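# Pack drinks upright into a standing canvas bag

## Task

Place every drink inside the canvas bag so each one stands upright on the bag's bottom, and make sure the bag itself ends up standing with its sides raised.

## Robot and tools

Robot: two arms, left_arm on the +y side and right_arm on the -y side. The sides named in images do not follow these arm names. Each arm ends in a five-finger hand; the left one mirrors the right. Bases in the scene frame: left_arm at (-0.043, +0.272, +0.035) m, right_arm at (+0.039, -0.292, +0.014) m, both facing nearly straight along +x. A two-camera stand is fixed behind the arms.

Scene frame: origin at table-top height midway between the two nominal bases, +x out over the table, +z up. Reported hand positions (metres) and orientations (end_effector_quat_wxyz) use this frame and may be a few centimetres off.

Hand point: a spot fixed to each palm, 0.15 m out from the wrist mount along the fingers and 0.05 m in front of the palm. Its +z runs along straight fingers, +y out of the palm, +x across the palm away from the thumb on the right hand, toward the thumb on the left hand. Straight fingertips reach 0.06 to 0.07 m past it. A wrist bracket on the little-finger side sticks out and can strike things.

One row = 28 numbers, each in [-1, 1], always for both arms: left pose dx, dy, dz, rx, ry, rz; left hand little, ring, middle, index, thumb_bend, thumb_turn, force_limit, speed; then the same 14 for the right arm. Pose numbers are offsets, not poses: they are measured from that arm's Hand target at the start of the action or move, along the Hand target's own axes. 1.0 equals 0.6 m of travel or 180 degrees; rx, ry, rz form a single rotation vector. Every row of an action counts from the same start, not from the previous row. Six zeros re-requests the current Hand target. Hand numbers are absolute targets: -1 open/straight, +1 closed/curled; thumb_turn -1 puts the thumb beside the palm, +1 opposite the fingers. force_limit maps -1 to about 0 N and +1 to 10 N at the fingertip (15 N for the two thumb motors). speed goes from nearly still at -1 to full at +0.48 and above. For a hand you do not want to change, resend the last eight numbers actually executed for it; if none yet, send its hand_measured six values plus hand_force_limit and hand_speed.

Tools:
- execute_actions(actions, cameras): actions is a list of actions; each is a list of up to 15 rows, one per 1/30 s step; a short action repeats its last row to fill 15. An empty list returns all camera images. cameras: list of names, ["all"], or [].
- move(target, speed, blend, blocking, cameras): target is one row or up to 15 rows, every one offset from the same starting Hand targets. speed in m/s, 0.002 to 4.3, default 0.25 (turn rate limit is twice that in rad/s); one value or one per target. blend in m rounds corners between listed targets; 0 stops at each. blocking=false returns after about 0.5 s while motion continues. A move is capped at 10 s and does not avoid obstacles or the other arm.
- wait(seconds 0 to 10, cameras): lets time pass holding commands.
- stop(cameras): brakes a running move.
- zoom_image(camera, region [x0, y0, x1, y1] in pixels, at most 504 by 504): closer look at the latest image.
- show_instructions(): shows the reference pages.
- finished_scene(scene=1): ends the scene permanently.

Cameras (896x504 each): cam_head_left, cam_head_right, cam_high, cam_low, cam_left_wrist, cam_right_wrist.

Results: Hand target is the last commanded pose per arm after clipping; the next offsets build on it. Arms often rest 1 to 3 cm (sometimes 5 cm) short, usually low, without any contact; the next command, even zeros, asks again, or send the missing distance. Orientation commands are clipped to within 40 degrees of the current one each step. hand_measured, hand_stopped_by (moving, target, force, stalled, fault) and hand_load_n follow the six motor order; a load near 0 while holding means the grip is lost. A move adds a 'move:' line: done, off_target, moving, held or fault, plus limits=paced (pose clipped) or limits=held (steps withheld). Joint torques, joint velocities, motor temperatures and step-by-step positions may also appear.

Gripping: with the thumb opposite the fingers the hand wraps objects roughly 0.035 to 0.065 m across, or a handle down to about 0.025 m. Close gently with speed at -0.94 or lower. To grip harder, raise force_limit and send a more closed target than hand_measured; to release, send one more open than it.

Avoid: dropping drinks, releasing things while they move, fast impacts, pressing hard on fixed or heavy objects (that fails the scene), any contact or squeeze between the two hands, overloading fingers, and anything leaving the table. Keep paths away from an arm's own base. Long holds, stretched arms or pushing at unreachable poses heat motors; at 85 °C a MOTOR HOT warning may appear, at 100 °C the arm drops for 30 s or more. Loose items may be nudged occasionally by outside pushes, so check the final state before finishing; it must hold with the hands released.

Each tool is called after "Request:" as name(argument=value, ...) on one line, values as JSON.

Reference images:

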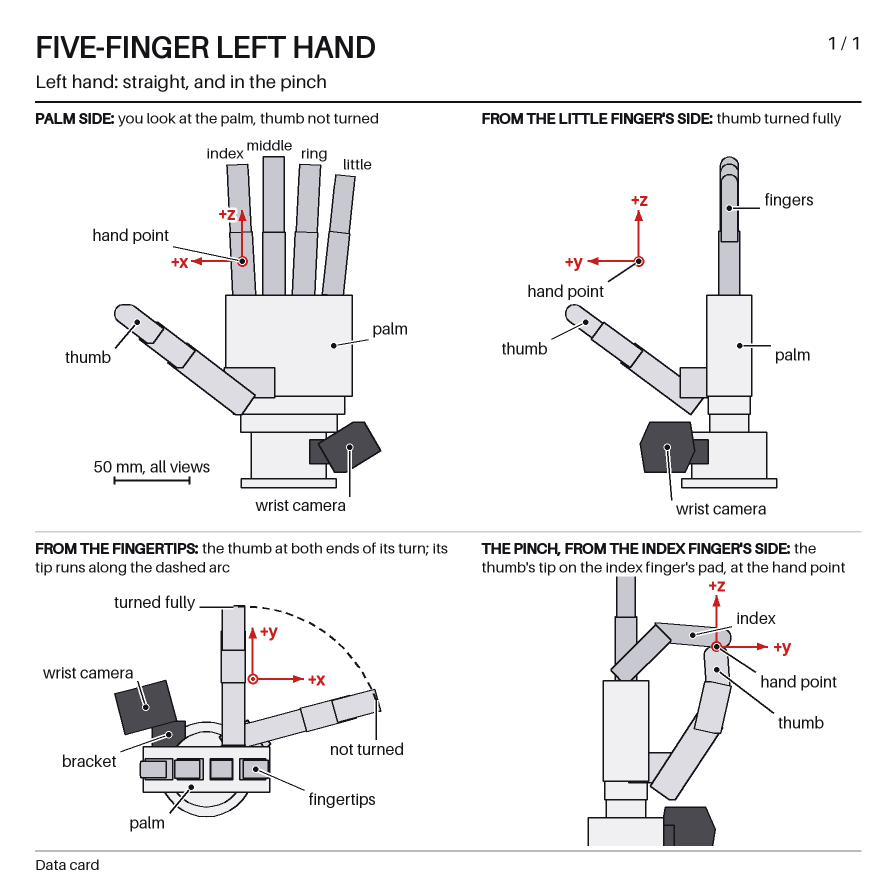

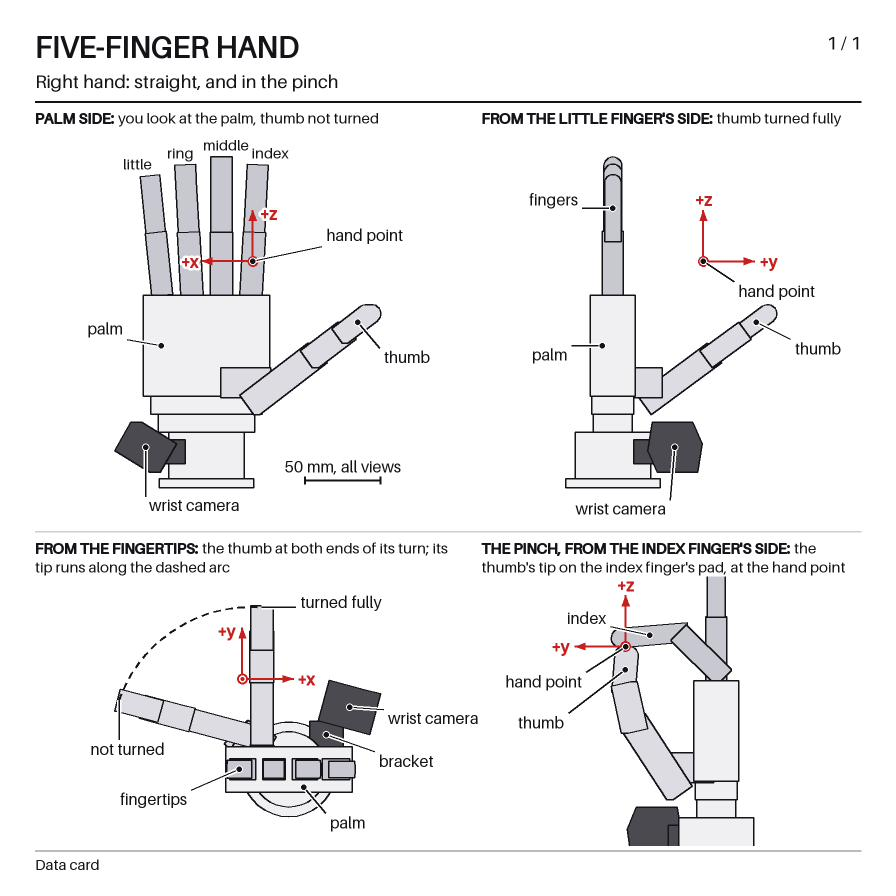

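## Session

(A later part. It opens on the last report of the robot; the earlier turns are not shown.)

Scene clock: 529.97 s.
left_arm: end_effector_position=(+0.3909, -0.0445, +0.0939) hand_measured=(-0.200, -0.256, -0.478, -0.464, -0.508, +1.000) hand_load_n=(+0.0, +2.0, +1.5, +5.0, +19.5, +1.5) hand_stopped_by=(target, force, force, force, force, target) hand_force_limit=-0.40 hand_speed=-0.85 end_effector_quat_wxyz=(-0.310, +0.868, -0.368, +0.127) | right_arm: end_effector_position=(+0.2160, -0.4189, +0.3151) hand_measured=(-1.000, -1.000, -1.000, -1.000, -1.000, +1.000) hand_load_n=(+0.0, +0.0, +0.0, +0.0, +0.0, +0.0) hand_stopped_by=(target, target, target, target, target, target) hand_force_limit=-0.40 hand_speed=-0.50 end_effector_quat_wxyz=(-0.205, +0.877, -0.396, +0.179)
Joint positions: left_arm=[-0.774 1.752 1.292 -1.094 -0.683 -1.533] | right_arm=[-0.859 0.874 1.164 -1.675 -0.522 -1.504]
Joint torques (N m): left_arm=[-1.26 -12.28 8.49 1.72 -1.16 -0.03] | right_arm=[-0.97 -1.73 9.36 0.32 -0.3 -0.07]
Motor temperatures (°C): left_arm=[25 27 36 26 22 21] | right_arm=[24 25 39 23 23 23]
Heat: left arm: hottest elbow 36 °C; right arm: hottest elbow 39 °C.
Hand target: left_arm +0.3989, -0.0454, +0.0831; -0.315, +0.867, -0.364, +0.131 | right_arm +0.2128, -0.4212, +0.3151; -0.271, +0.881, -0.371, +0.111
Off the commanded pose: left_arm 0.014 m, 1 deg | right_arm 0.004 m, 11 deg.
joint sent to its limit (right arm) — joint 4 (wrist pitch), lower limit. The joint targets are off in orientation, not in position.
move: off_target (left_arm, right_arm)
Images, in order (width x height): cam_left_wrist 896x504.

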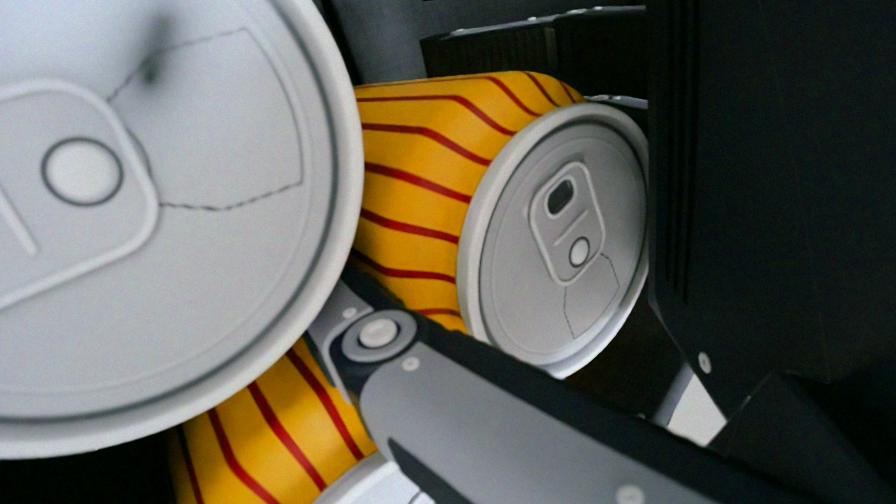

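Request:
move(target=[0,-0.012,-0.014,0,0,0,-0.6,-0.6,-0.6,-0.6,-0.8,1,-0.4,-0.6,0,0,0,0,0,0,-1,-1,-1,-1,-1,1,-0.4,-0.5], speed=0.05, cameras=["cam_left_wrist","cam_high"])

Scene clock: 531.70 s.
left_arm: end_effector_position=(+0.3917, -0.0436, +0.0943) hand_measured=(-0.600, -0.600, -0.600, -0.600, -0.800, +1.000) hand_load_n=(-0.5, +0.0, -1.0, -1.5, -0.5, -1.0) hand_stopped_by=(target, target, target, target, target, target) hand_force_limit=-0.40 hand_speed=-0.60 end_effector_quat_wxyz=(-0.313, +0.866, -0.367, +0.128) | right_arm: end_effector_position=(+0.2160, -0.4189, +0.3151) hand_measured=(-1.000, -1.000, -1.000, -1.000, -1.000, +1.000) hand_load_n=(+0.0, +0.0, +0.0, +0.0, +0.0, +0.0) hand_stopped_by=(target, target, target, target, target, target) hand_force_limit=-0.40 hand_speed=-0.50 end_effector_quat_wxyz=(-0.205, +0.877, -0.396, +0.179)
Joint positions: left_arm=[-0.775 1.752 1.292 -1.094 -0.69 -1.532] | right_arm=[-0.859 0.874 1.164 -1.675 -0.522 -1.504]
Joint torques (N m): left_arm=[-0.73 -13.33 9.84 0.66 -0.87 -0.04] | right_arm=[-0.73 -1.73 9.46 0.38 -0.32 -0.06]
Heat: left arm: hottest elbow 36 °C; right arm: hottest elbow 39 °C.
Hand target: left_arm +0.3990, -0.0452, +0.0941; -0.315, +0.866, -0.364, +0.131 | right_arm +0.2128, -0.4212, +0.3151; -0.271, +0.881, -0.371, +0.111
Off the commanded pose: left_arm 0.008 m, 1 deg | right_arm 0.004 m, 11 deg.
joint sent to its limit (right arm) — joint 4 (wrist pitch), lower limit. The joint targets are off in orientation, not in position.
move: off_target (right_arm)
Images, in order (width x height): cam_high 896x504, cam_left_wrist 896x504.

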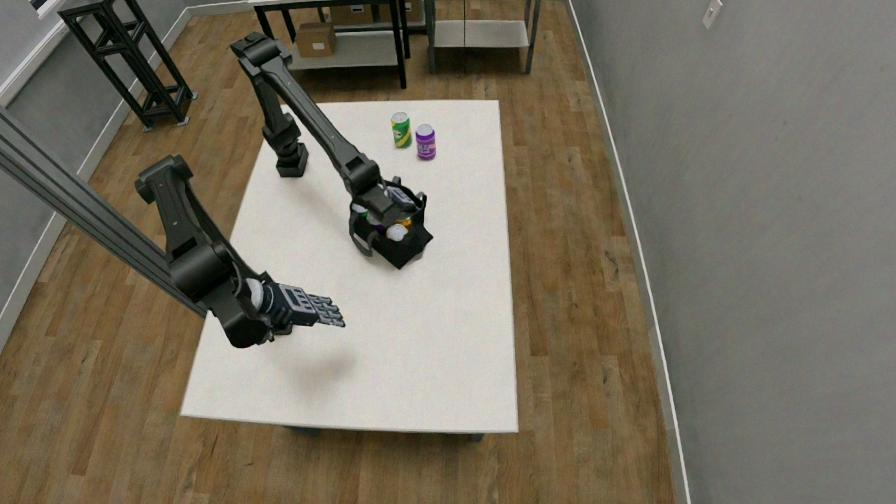

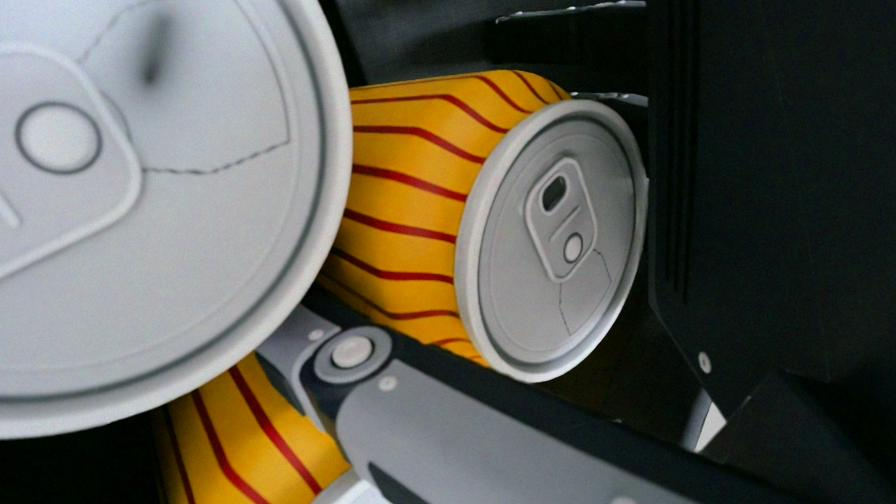

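Request:
move(target=[0,-0.1133,-0.1225,0,0,0,-0.6,-0.6,-0.6,-0.6,-1,1,-0.4,-0.6,0,0,0,0,0,0,-1,-1,-1,-1,-1,1,-0.4,-0.5], speed=0.1, cameras=["cam_left_wrist","cam_high"])

Request:
zoom_image(camera="cam_high", region=[330, 140, 470, 280])

Scene clock: 534.37 s.
left_arm: end_effector_position=(+0.3884, -0.0374, +0.1679) hand_measured=(-0.600, -0.600, -0.600, -0.600, -1.000, +1.000) hand_load_n=(+0.0, +0.0, +0.0, -0.5, +0.5, +0.0) hand_stopped_by=(target, target, target, target, target, target) hand_force_limit=-0.40 hand_speed=-0.60 end_effector_quat_wxyz=(-0.320, +0.863, -0.374, +0.111) | right_arm: end_effector_position=(+0.2160, -0.4189, +0.3151) hand_measured=(-1.000, -1.000, -1.000, -1.000, -1.000, +1.000) hand_load_n=(+0.0, +0.0, +0.0, +0.0, +0.0, +0.0) hand_stopped_by=(target, target, target, target, target, target) hand_force_limit=-0.40 hand_speed=-0.50 end_effector_quat_wxyz=(-0.205, +0.877, -0.396, +0.179)
Joint positions: left_arm=[-0.771 1.691 1.419 -1.318 -0.692 -1.526] | right_arm=[-0.859 0.874 1.164 -1.675 -0.522 -1.504]
Joint torques (N m): left_arm=[-0.56 -15.21 13.3 0.05 -0.8 0.03] | right_arm=[-0.79 -1.55 9.55 0.27 -0.3 -0.05]
Heat: left arm: hottest elbow 36 °C; right arm: hottest elbow 39 °C.
Hand target: left_arm +0.4026, -0.0420, +0.1942; -0.315, +0.867, -0.364, +0.131 | right_arm +0.2128, -0.4212, +0.3151; -0.271, +0.881, -0.371, +0.111
Off the commanded pose: left_arm 0.030 m, 3 deg | right_arm 0.004 m, 11 deg.
joint sent to its limit (right arm) — joint 4 (wrist pitch), lower limit. The joint targets are off in orientation, not in position.
move: off_target (left_arm, right_arm)
Images, in order (width x height): cam_high 896x504, cam_left_wrist 896x504.

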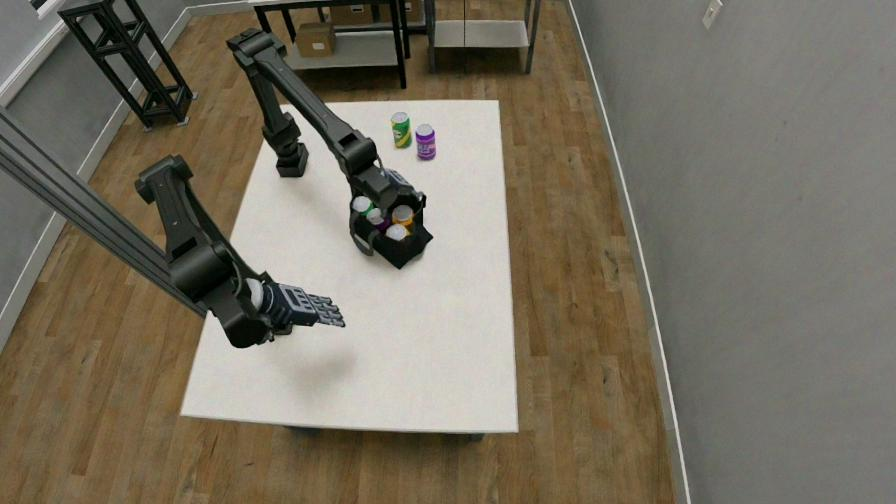

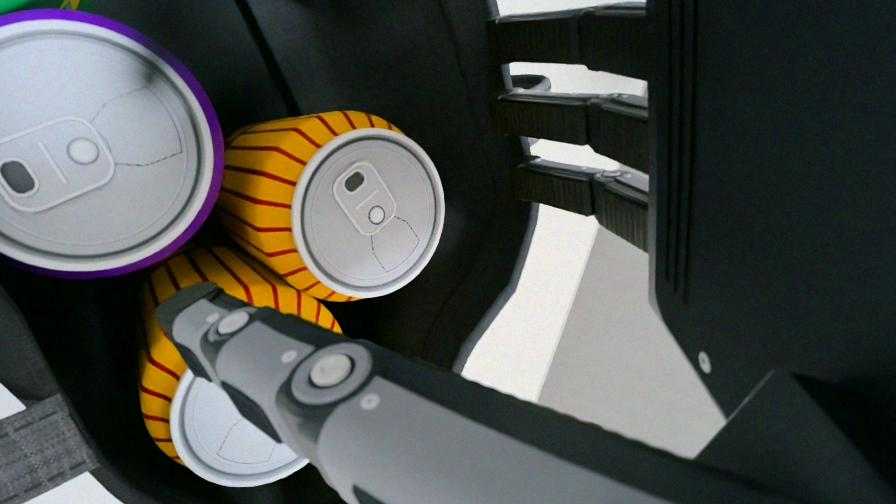

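Scaled by 3.600.

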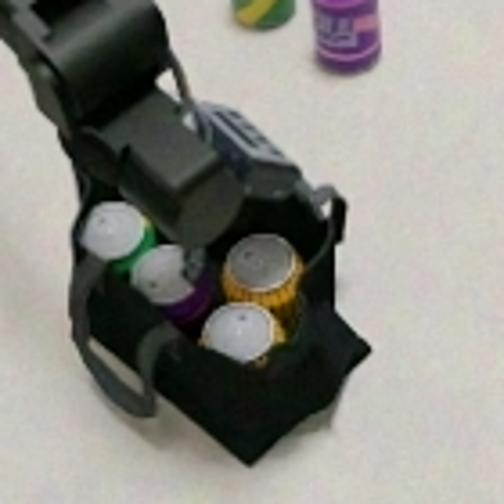

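Request:
move(target=[[-0.0013,-0.1633,-0.1677,0,0,0,-0.6,-0.6,-0.6,-0.6,-1,1,-0.4,-0.6,0,0,0,0,0,0,-1,-1,-1,-1,-1,1,-0.4,-0.5],[-0.3663,-0.4313,0.1744,-0.033,0,0,-0.6,-0.6,-0.6,-0.6,-1,1,-0.4,-0.6,0,0,0,0,0,0,-1,-1,-1,-1,-1,1,-0.4,-0.5],[-0.3663,-0.322,0.305,-0.033,0,0,-0.6,-0.6,-0.6,-0.6,-1,1,-0.4,-0.6,0,0,0,0,0,0,-1,-1,-1,-1,-1,1,-0.4,-0.5]], speed=[0.25,0.35,0.2], blend=[0.05,0.04,0], cameras=["cam_head_left","cam_head_right","cam_left_wrist","cam_high"])

Request:
zoom_image(camera="cam_high", region=[330, 140, 470, 280])

Request:
zoom_image(camera="cam_head_left", region=[450, 230, 590, 370])

Request:
zoom_image(camera="cam_head_right", region=[450, 230, 590, 370])

Scene clock: 540.13 s.
left_arm: end_effector_position=(+0.4343, +0.2993, +0.1798) hand_measured=(-0.600, -0.600, -0.600, -0.600, -1.000, +1.000) hand_load_n=(+0.0, +0.0, -0.5, +0.0, +0.0, +0.0) hand_stopped_by=(target, target, target, target, target, target) hand_force_limit=-0.40 hand_speed=-0.60 end_effector_quat_wxyz=(-0.268, +0.883, -0.369, +0.109) | right_arm: end_effector_position=(+0.2160, -0.4189, +0.3151) hand_measured=(-1.000, -1.000, -1.000, -1.000, -1.000, +1.000) hand_load_n=(+0.0, +0.0, +0.0, +0.0, +0.0, +0.0) hand_stopped_by=(target, target, target, target, target, target) hand_force_limit=-0.40 hand_speed=-0.50 end_effector_quat_wxyz=(-0.205, +0.877, -0.396, +0.179)
Joint positions: left_arm=[0.015 1.382 1.094 -0.836 -0.395 -0.669] | right_arm=[-0.859 0.874 1.164 -1.675 -0.522 -1.504]
Joint torques (N m): left_arm=[-1.08 -9.58 9.87 1.92 -0.27 0.03] | right_arm=[-0.67 -1.2 9.32 0.14 -0.32 -0.05]
Heat: left arm: hottest elbow 36 °C; right arm: hottest elbow 39 °C.
Hand target: left_arm +0.4385, +0.3009, +0.1781; -0.270, +0.882, -0.371, +0.112 | right_arm +0.2128, -0.4212, +0.3151; -0.271, +0.881, -0.371, +0.111
Off the commanded pose: left_arm 0.005 m, 0 deg | right_arm 0.004 m, 11 deg.
joint sent to its limit (right arm) — joint 4 (wrist pitch), lower limit. The joint targets are off in orientation, not in position.
move: off_target (right_arm)
Images, in order (width x height): cam_head_left 896x504, cam_head_right 896x504, cam_high 896x504, cam_left_wrist 896x504.

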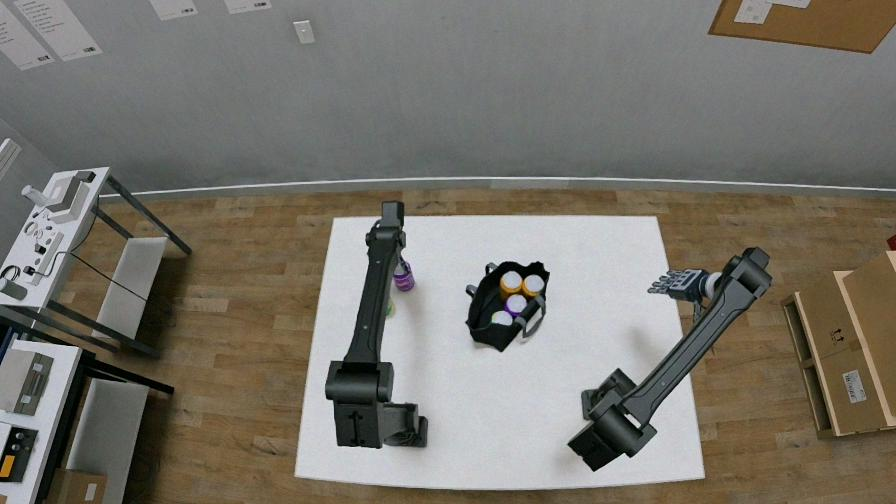

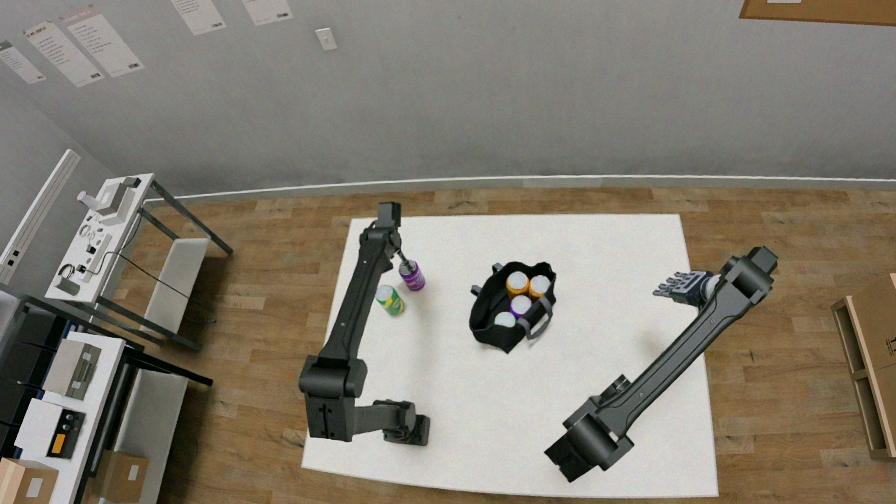

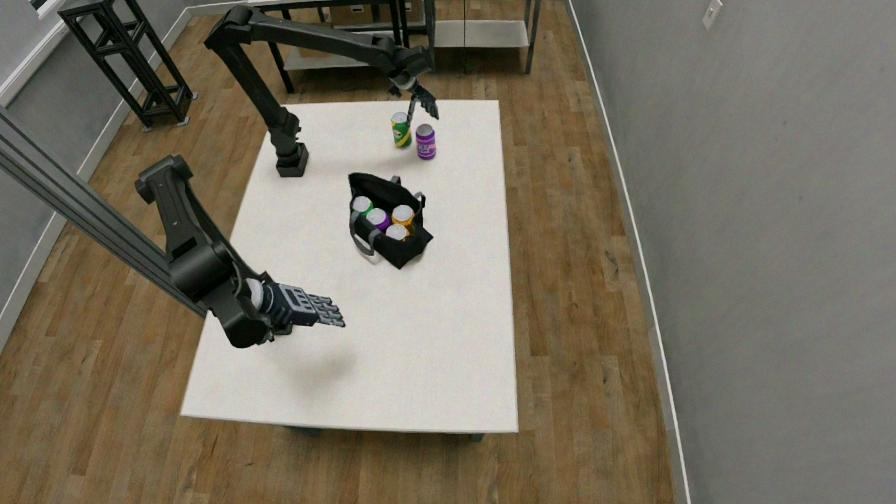

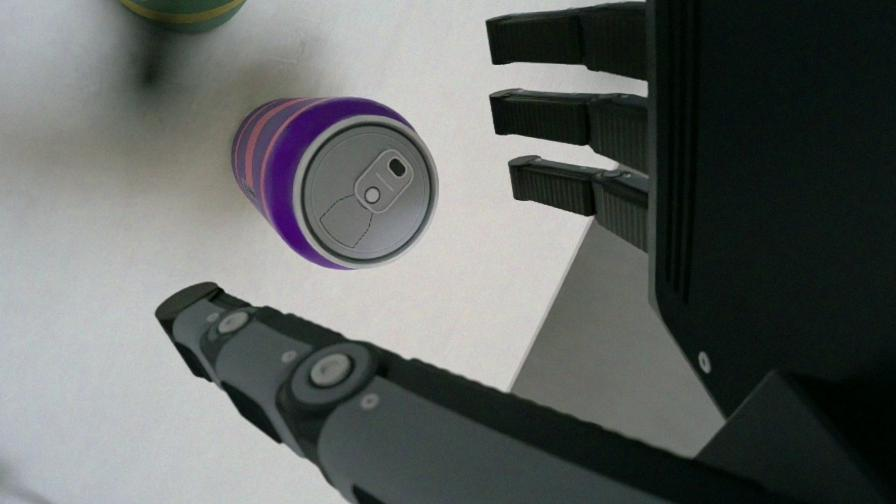

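Scaled by 3.600.

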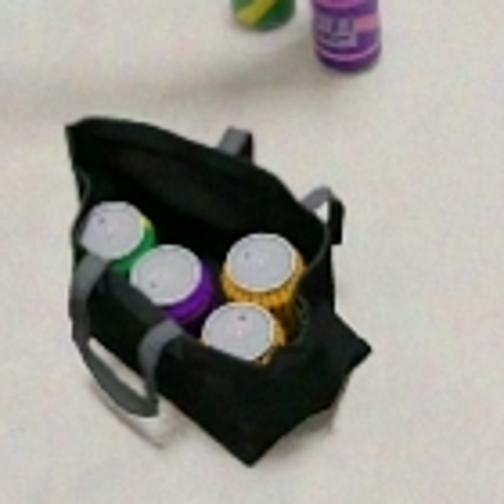

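Scaled by 3.600.

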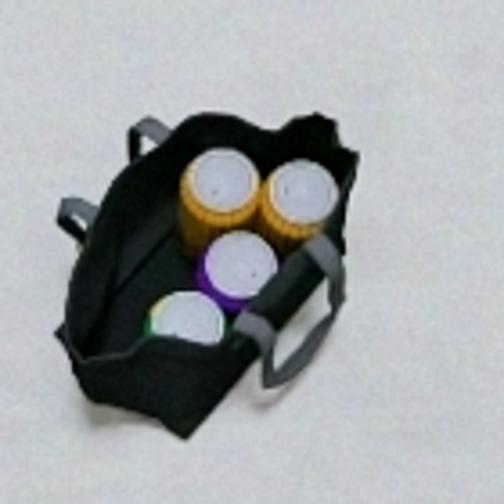

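Scaled by 3.600.

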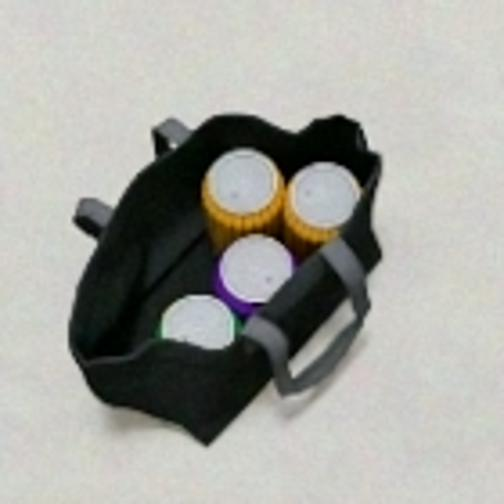

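Request:
move(target=[[0,0.0808,0.1325,0,0,0,-0.6,-0.6,-0.6,-0.6,-1,1,-0.4,-0.6,0,0,0,0,0,0,-1,-1,-1,-1,-1,1,-0.4,-0.5],[0,0.0808,0.1325,0,0,0,-0.6,-0.6,-0.6,-0.6,0.3,1,0,-0.85,0,0,0,0,0,0,-1,-1,-1,-1,-1,1,-0.4,-0.5],[0,0.0808,0.1325,0,0,0,-0.2,-0.2,-0.2,-0.2,0.3,1,-0.4,-0.85,0,0,0,0,0,0,-1,-1,-1,-1,-1,1,-0.4,-0.5]], speed=[0.15,0.2,0.2], cameras=["cam_left_wrist"])

Scene clock: 557.60 s.
left_arm: end_effector_position=(+0.4376, +0.2994, +0.0867) hand_measured=(-0.200, -0.212, -0.490, -0.490, -0.520, +1.000) hand_load_n=(+0.0, +4.0, +2.0, +3.0, +15.0, +3.0) hand_stopped_by=(target, force, force, force, force, target) hand_force_limit=-0.40 hand_speed=-0.85 end_effector_quat_wxyz=(-0.266, +0.882, -0.373, +0.110) | right_arm: end_effector_position=(+0.2160, -0.4189, +0.3151) hand_measured=(-1.000, -1.000, -1.000, -1.000, -1.000, +1.000) hand_load_n=(+0.0, +0.0, +0.0, +0.0, +0.0, +0.0) hand_stopped_by=(target, target, target, target, target, target) hand_force_limit=-0.40 hand_speed=-0.50 end_effector_quat_wxyz=(-0.205, +0.877, -0.396, +0.179)
Joint positions: left_arm=[0.017 1.497 0.946 -0.571 -0.389 -0.659] | right_arm=[-0.859 0.874 1.164 -1.675 -0.522 -1.504]
Joint torques (N m): left_arm=[-0.79 -10.23 8.94 1.88 -0.39 0.02] | right_arm=[-0.67 -0.97 9.44 0.34 -0.3 -0.07]
Heat: left arm: hottest elbow 35 °C; right arm: hottest elbow 39 °C.
Hand target: left_arm +0.4413, +0.3041, +0.0850; -0.270, +0.882, -0.371, +0.112 | right_arm +0.2128, -0.4212, +0.3151; -0.271, +0.881, -0.371, +0.111
Off the commanded pose: left_arm 0.006 m, 0 deg | right_arm 0.004 m, 11 deg.
joint sent to its limit (right arm) — joint 4 (wrist pitch), lower limit. The joint targets are off in orientation, not in position.
move: off_target (right_arm)
Images, in order (width x height): cam_left_wrist 896x504.

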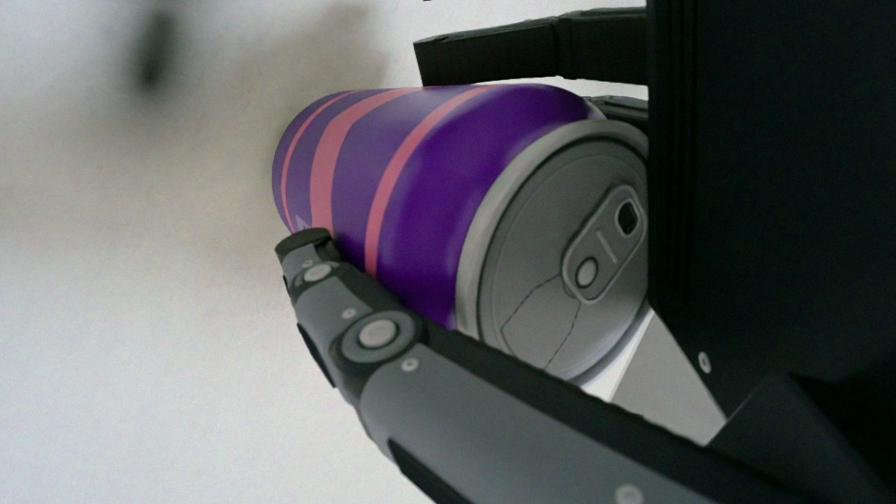

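Request:
move(target=[[0,-0.219,-0.3247,0,0,0,-0.2,-0.2,-0.2,-0.2,0.3,1,-0.4,-0.85,0,0,0,0,0,0,-1,-1,-1,-1,-1,1,-0.4,-0.5],[0.2361,0.187,-0.5987,0.0667,0,0,-0.2,-0.2,-0.2,-0.2,0.3,1,-0.4,-0.85,0,0,0,0,0,0,-1,-1,-1,-1,-1,1,-0.4,-0.5],[0.2361,0.2662,-0.4813,0.0667,0,0,-0.2,-0.2,-0.2,-0.2,0.3,1,-0.4,-0.85,0,0,0,0,0,0,-1,-1,-1,-1,-1,1,-0.4,-0.5]], speed=[0.2,0.28,0.15], blend=[0.04,0.02,0], cameras=["cam_left_wrist","cam_head_left","cam_high"])

Request:
zoom_image(camera="cam_high", region=[330, 140, 470, 280])

Request:
zoom_image(camera="cam_head_left", region=[450, 230, 590, 370])

Scene clock: 564.73 s.
left_arm: end_effector_position=(+0.3233, +0.0007, +0.2219) hand_measured=(-0.200, -0.212, -0.490, -0.490, -0.520, +1.000) hand_load_n=(+0.0, +2.0, +1.0, +3.0, +14.5, +2.0) hand_stopped_by=(target, force, force, force, force, target) hand_force_limit=-0.40 hand_speed=-0.85 end_effector_quat_wxyz=(-0.363, +0.845, -0.371, +0.129) | right_arm: end_effector_position=(+0.2160, -0.4189, +0.3151) hand_measured=(-1.000, -1.000, -1.000, -1.000, -1.000, +1.000) hand_load_n=(+0.0, +0.0, +0.0, +0.0, +0.0, +0.0) hand_stopped_by=(target, target, target, target, target, target) hand_force_limit=-0.40 hand_speed=-0.50 end_effector_quat_wxyz=(-0.205, +0.877, -0.396, +0.179)
Joint positions: left_arm=[-0.855 1.494 1.304 -1.476 -0.787 -1.633] | right_arm=[-0.859 0.874 1.164 -1.675 -0.522 -1.504]
Joint torques (N m): left_arm=[-1.26 -12.1 10.43 0.72 -1.23 -0.15] | right_arm=[-0.73 -1.44 9.43 0.27 -0.32 -0.06]
Heat: left arm: hottest elbow 34 °C; right arm: hottest elbow 39 °C.
Hand target: left_arm +0.3308, -0.0030, +0.2350; -0.360, +0.849, -0.357, +0.150 | right_arm +0.2128, -0.4212, +0.3151; -0.271, +0.881, -0.371, +0.111
Off the commanded pose: left_arm 0.016 m, 3 deg | right_arm 0.004 m, 11 deg.
joint sent to its limit (right arm) — joint 4 (wrist pitch), lower limit. The joint targets are off in orientation, not in position.
move: off_target (left_arm, right_arm)
Images, in order (width x height): cam_head_left 896x504, cam_high 896x504, cam_left_wrist 896x504.

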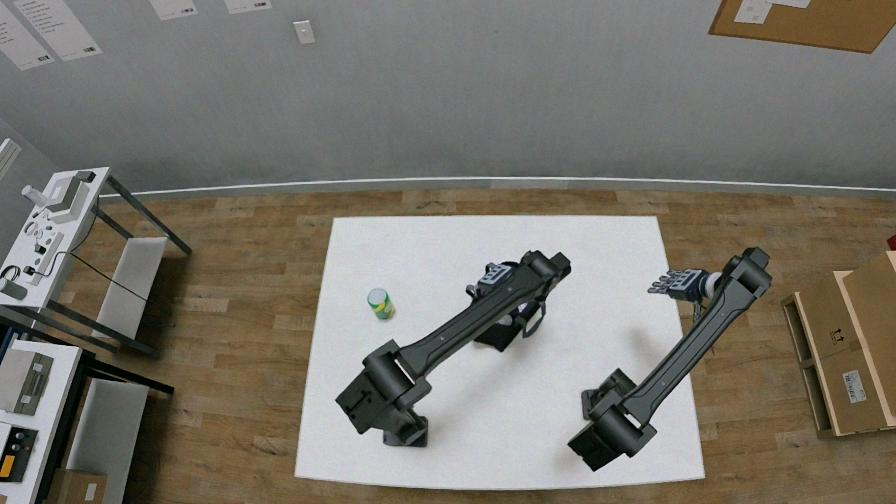

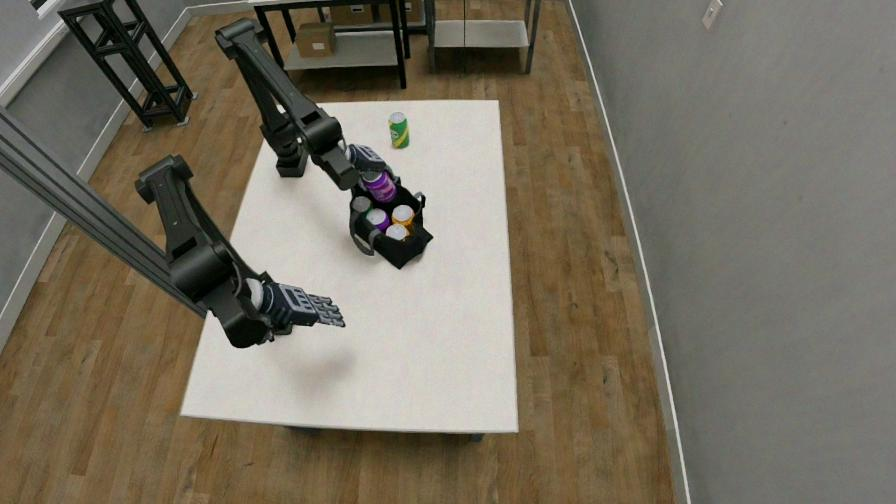

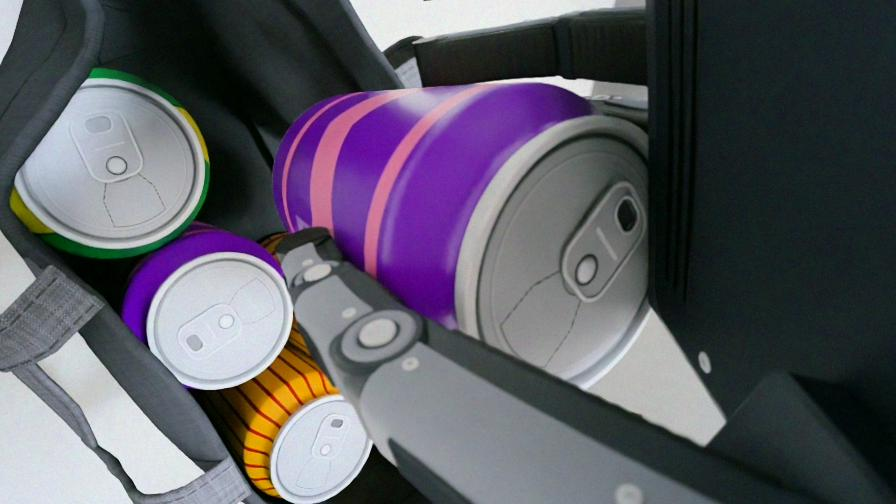

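Scaled by 3.600.

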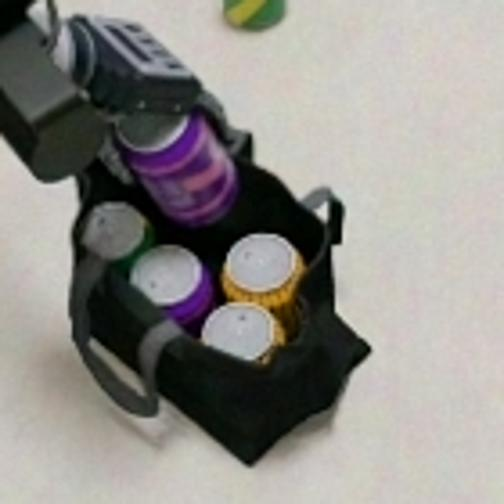

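Scaled by 3.600.

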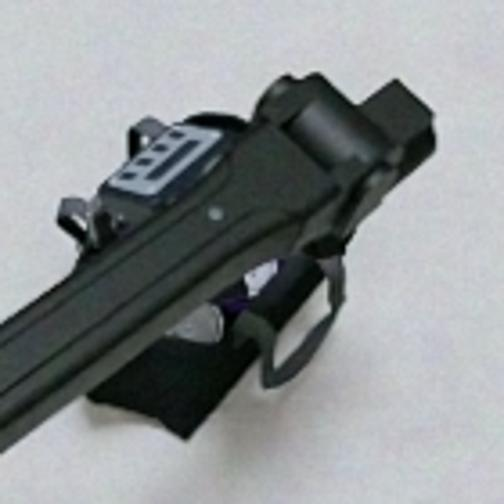

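Request:
move(target=[0,0.0968,0.0941,0,0,0,-0.2,-0.2,-0.2,-0.2,0.3,1,-0.4,-0.85,0,0,0,0,0,0,-1,-1,-1,-1,-1,1,-0.4,-0.5], speed=0.12, cameras=["cam_left_wrist","cam_high"])

Request:
zoom_image(camera="cam_high", region=[330, 140, 470, 280])

Scene clock: 568.03 s.
left_arm: end_effector_position=(+0.3219, +0.0033, +0.1429) hand_measured=(-0.200, -0.212, -0.490, -0.490, -0.520, +1.000) hand_load_n=(+0.0, +2.0, +1.5, +3.5, +14.5, +1.5) hand_stopped_by=(target, force, force, force, force, target) hand_force_limit=-0.40 hand_speed=-0.85 end_effector_quat_wxyz=(-0.364, +0.845, -0.370, +0.130) | right_arm: end_effector_position=(+0.2160, -0.4189, +0.3151) hand_measured=(-1.000, -1.000, -1.000, -1.000, -1.000, +1.000) hand_load_n=(+0.0, +0.0, +0.0, +0.0, +0.0, +0.0) hand_stopped_by=(target, target, target, target, target, target) hand_force_limit=-0.40 hand_speed=-0.50 end_effector_quat_wxyz=(-0.205, +0.877, -0.396, +0.179)
Joint positions: left_arm=[-0.855 1.548 1.147 -1.266 -0.79 -1.635] | right_arm=[-0.859 0.874 1.164 -1.675 -0.522 -1.504]
Joint torques (N m): left_arm=[-1.26 -12.1 9.76 0.85 -1.13 -0.15] | right_arm=[-0.73 -1.55 9.32 0.31 -0.32 -0.09]
Heat: left arm: hottest elbow 34 °C; right arm: hottest elbow 39 °C.
Hand target: left_arm +0.3309, -0.0026, +0.1541; -0.360, +0.849, -0.357, +0.150 | right_arm +0.2128, -0.4212, +0.3151; -0.271, +0.881, -0.371, +0.111
Off the commanded pose: left_arm 0.015 m, 3 deg | right_arm 0.004 m, 11 deg.
joint sent to its limit (right arm) — joint 4 (wrist pitch), lower limit. The joint targets are off in orientation, not in position.
move: off_target (left_arm, right_arm)
Images, in order (width x height): cam_high 896x504, cam_left_wrist 896x504.

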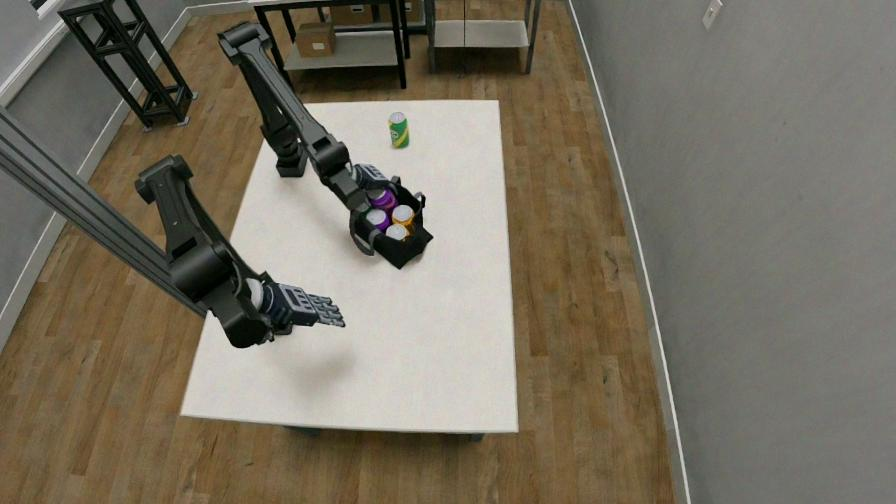

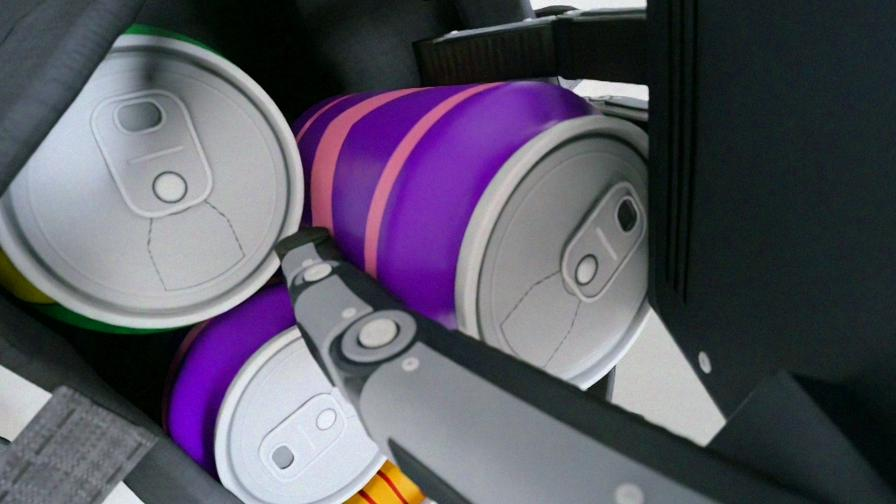

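Scaled by 3.600.

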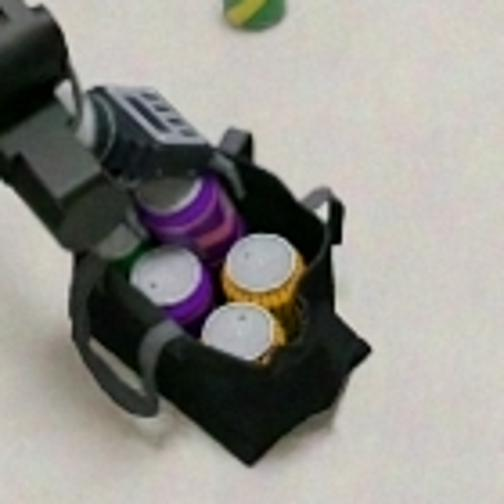

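Request:
move(target=[[-0.0017,-0.0185,0.0191,-0.033,0,0,-0.2,-0.2,-0.2,-0.2,0.3,1,-0.4,-0.85,0,0,0,0,0,0,-1,-1,-1,-1,-1,1,-0.4,-0.5],[-0.0017,0.046,0.0818,-0.033,0,0,-0.2,-0.2,-0.2,-0.2,0.3,1,-0.4,-0.85,0,0,0,0,0,0,-1,-1,-1,-1,-1,1,-0.4,-0.5]], speed=[0.1,0.08], cameras=["cam_left_wrist","cam_high"])

Request:
zoom_image(camera="cam_high", region=[330, 140, 470, 280])

Scene clock: 571.27 s.
left_arm: end_effector_position=(+0.3354, +0.0081, +0.0990) hand_measured=(-0.200, -0.212, -0.490, -0.490, -0.520, +1.000) hand_load_n=(-1.0, +1.5, +1.5, +3.5, +14.5, +1.5) hand_stopped_by=(target, force, force, force, force, target) hand_force_limit=-0.40 hand_speed=-0.85 end_effector_quat_wxyz=(-0.314, +0.866, -0.368, +0.126) | right_arm: end_effector_position=(+0.2160, -0.4189, +0.3151) hand_measured=(-1.000, -1.000, -1.000, -1.000, -1.000, +1.000) hand_load_n=(+0.0, +0.0, +0.0, +0.0, +0.0, +0.0) hand_stopped_by=(target, target, target, target, target, target) hand_force_limit=-0.40 hand_speed=-0.50 end_effector_quat_wxyz=(-0.205, +0.877, -0.396, +0.179)
Joint positions: left_arm=[-0.78 1.57 1.07 -1.063 -0.691 -1.539] | right_arm=[-0.859 0.874 1.164 -1.675 -0.522 -1.504]
Joint torques (N m): left_arm=[-0.67 -11.34 8.44 1.03 -0.91 -0.02] | right_arm=[-0.62 -1.79 9.44 0.35 -0.29 -0.06]
Heat: left arm: hottest elbow 34 °C; right arm: hottest elbow 39 °C.
Hand target: left_arm +0.3416, +0.0093, +0.1002; -0.316, +0.866, -0.364, +0.132 | right_arm +0.2128, -0.4212, +0.3151; -0.271, +0.881, -0.371, +0.111
Off the commanded pose: left_arm 0.006 m, 1 deg | right_arm 0.004 m, 11 deg.
joint sent to its limit (right arm) — joint 4 (wrist pitch), lower limit. The joint targets are off in orientation, not in position.
move: off_target (right_arm)
Images, in order (width x height): cam_high 896x504, cam_left_wrist 896x504.

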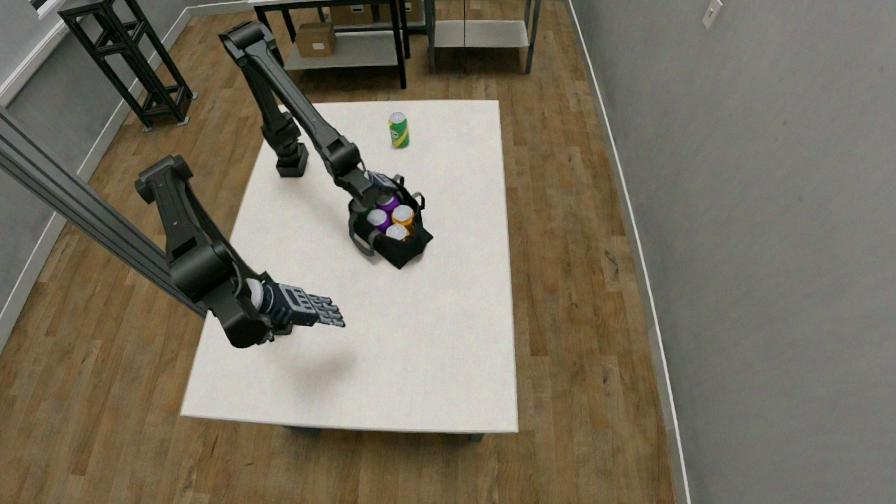

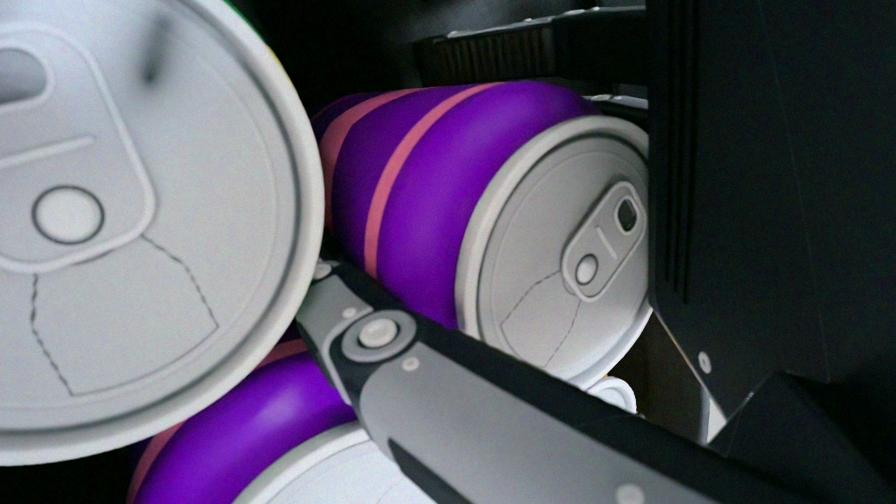

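Scaled by 3.600.

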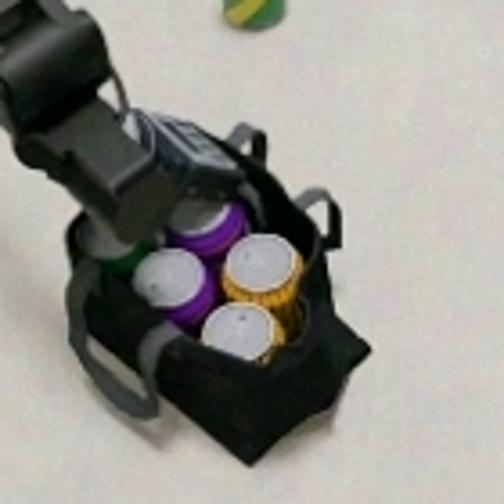

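Request:
move(target=[[-0.0133,0.015,0.0179,0,0,0,-0.2,-0.2,-0.2,-0.2,0.3,1,-0.4,-0.85,0,0,0,0,0,0,-1,-1,-1,-1,-1,1,-0.4,-0.5],[-0.0133,0.0075,0.009,0,0,0,-0.6,-0.6,-0.6,-0.6,-0.8,1,-0.4,-0.6,0,0,0,0,0,0,-1,-1,-1,-1,-1,1,-0.4,-0.5],[-0.0133,-0.1133,-0.1225,0,0,0,-0.6,-0.6,-0.6,-0.6,-1,1,-0.4,-0.6,0,0,0,0,0,0,-1,-1,-1,-1,-1,1,-0.4,-0.5]], speed=[0.05,0.05,0.1], cameras=["cam_left_wrist","cam_high"])

Request:
zoom_image(camera="cam_high", region=[330, 140, 470, 280])

Scene clock: 582.03 s.
left_arm: end_effector_position=(+0.3275, +0.0246, +0.1780) hand_measured=(-0.600, -0.600, -0.600, -0.600, -1.000, +1.000) hand_load_n=(+0.0, +0.0, +0.0, +0.0, +0.0, +0.0) hand_stopped_by=(target, target, target, target, target, target) hand_force_limit=-0.40 hand_speed=-0.60 end_effector_quat_wxyz=(-0.322, +0.863, -0.371, +0.114) | right_arm: end_effector_position=(+0.2160, -0.4189, +0.3151) hand_measured=(-1.000, -1.000, -1.000, -1.000, -1.000, +1.000) hand_load_n=(+0.0, +0.0, +0.0, +0.0, +0.0, +0.0) hand_stopped_by=(target, target, target, target, target, target) hand_force_limit=-0.40 hand_speed=-0.50 end_effector_quat_wxyz=(-0.205, +0.877, -0.396, +0.179)
Joint positions: left_arm=[-0.768 1.462 1.173 -1.294 -0.698 -1.526] | right_arm=[-0.859 0.874 1.164 -1.675 -0.522 -1.504]
Joint torques (N m): left_arm=[-0.67 -11.4 13.08 0.06 -0.66 0.04] | right_arm=[-0.73 -1.55 9.37 0.25 -0.32 -0.03]
Heat: left arm: hottest elbow 34 °C; right arm: hottest elbow 39 °C.
Hand target: left_arm +0.3396, +0.0183, +0.2001; -0.316, +0.866, -0.364, +0.131 | right_arm +0.2128, -0.4212, +0.3151; -0.271, +0.881, -0.371, +0.111
Off the commanded pose: left_arm 0.026 m, 2 deg | right_arm 0.004 m, 11 deg.
joint sent to its limit (right arm) — joint 4 (wrist pitch), lower limit. The joint targets are off in orientation, not in position.
move: off_target (left_arm, right_arm); target 3's new numbers were sent with left_arm's hand 0.026 m and 2 deg from that target
Images, in order (width x height): cam_high 896x504, cam_left_wrist 896x504.

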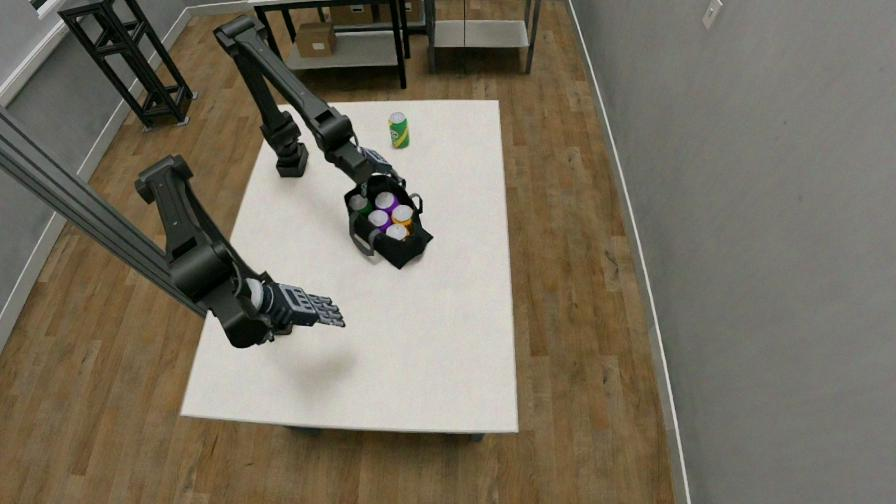

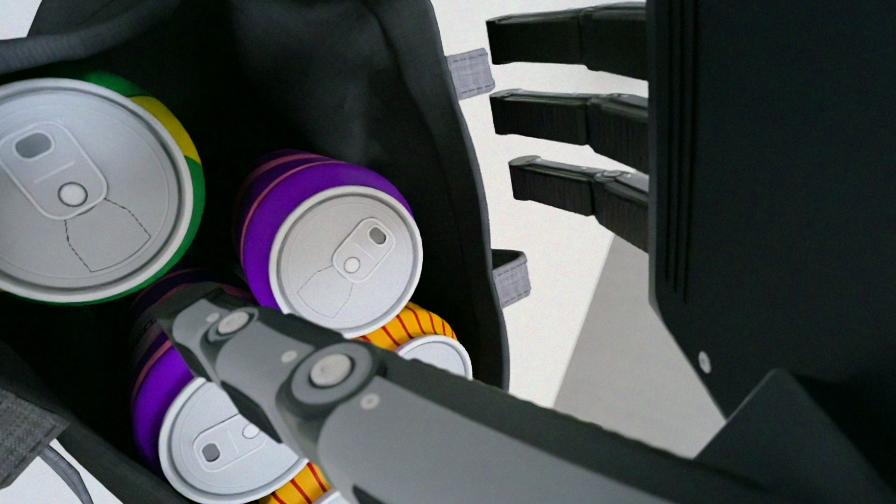

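Scaled by 3.600.

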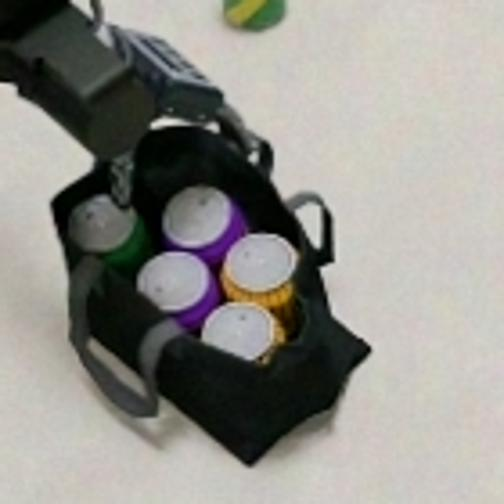

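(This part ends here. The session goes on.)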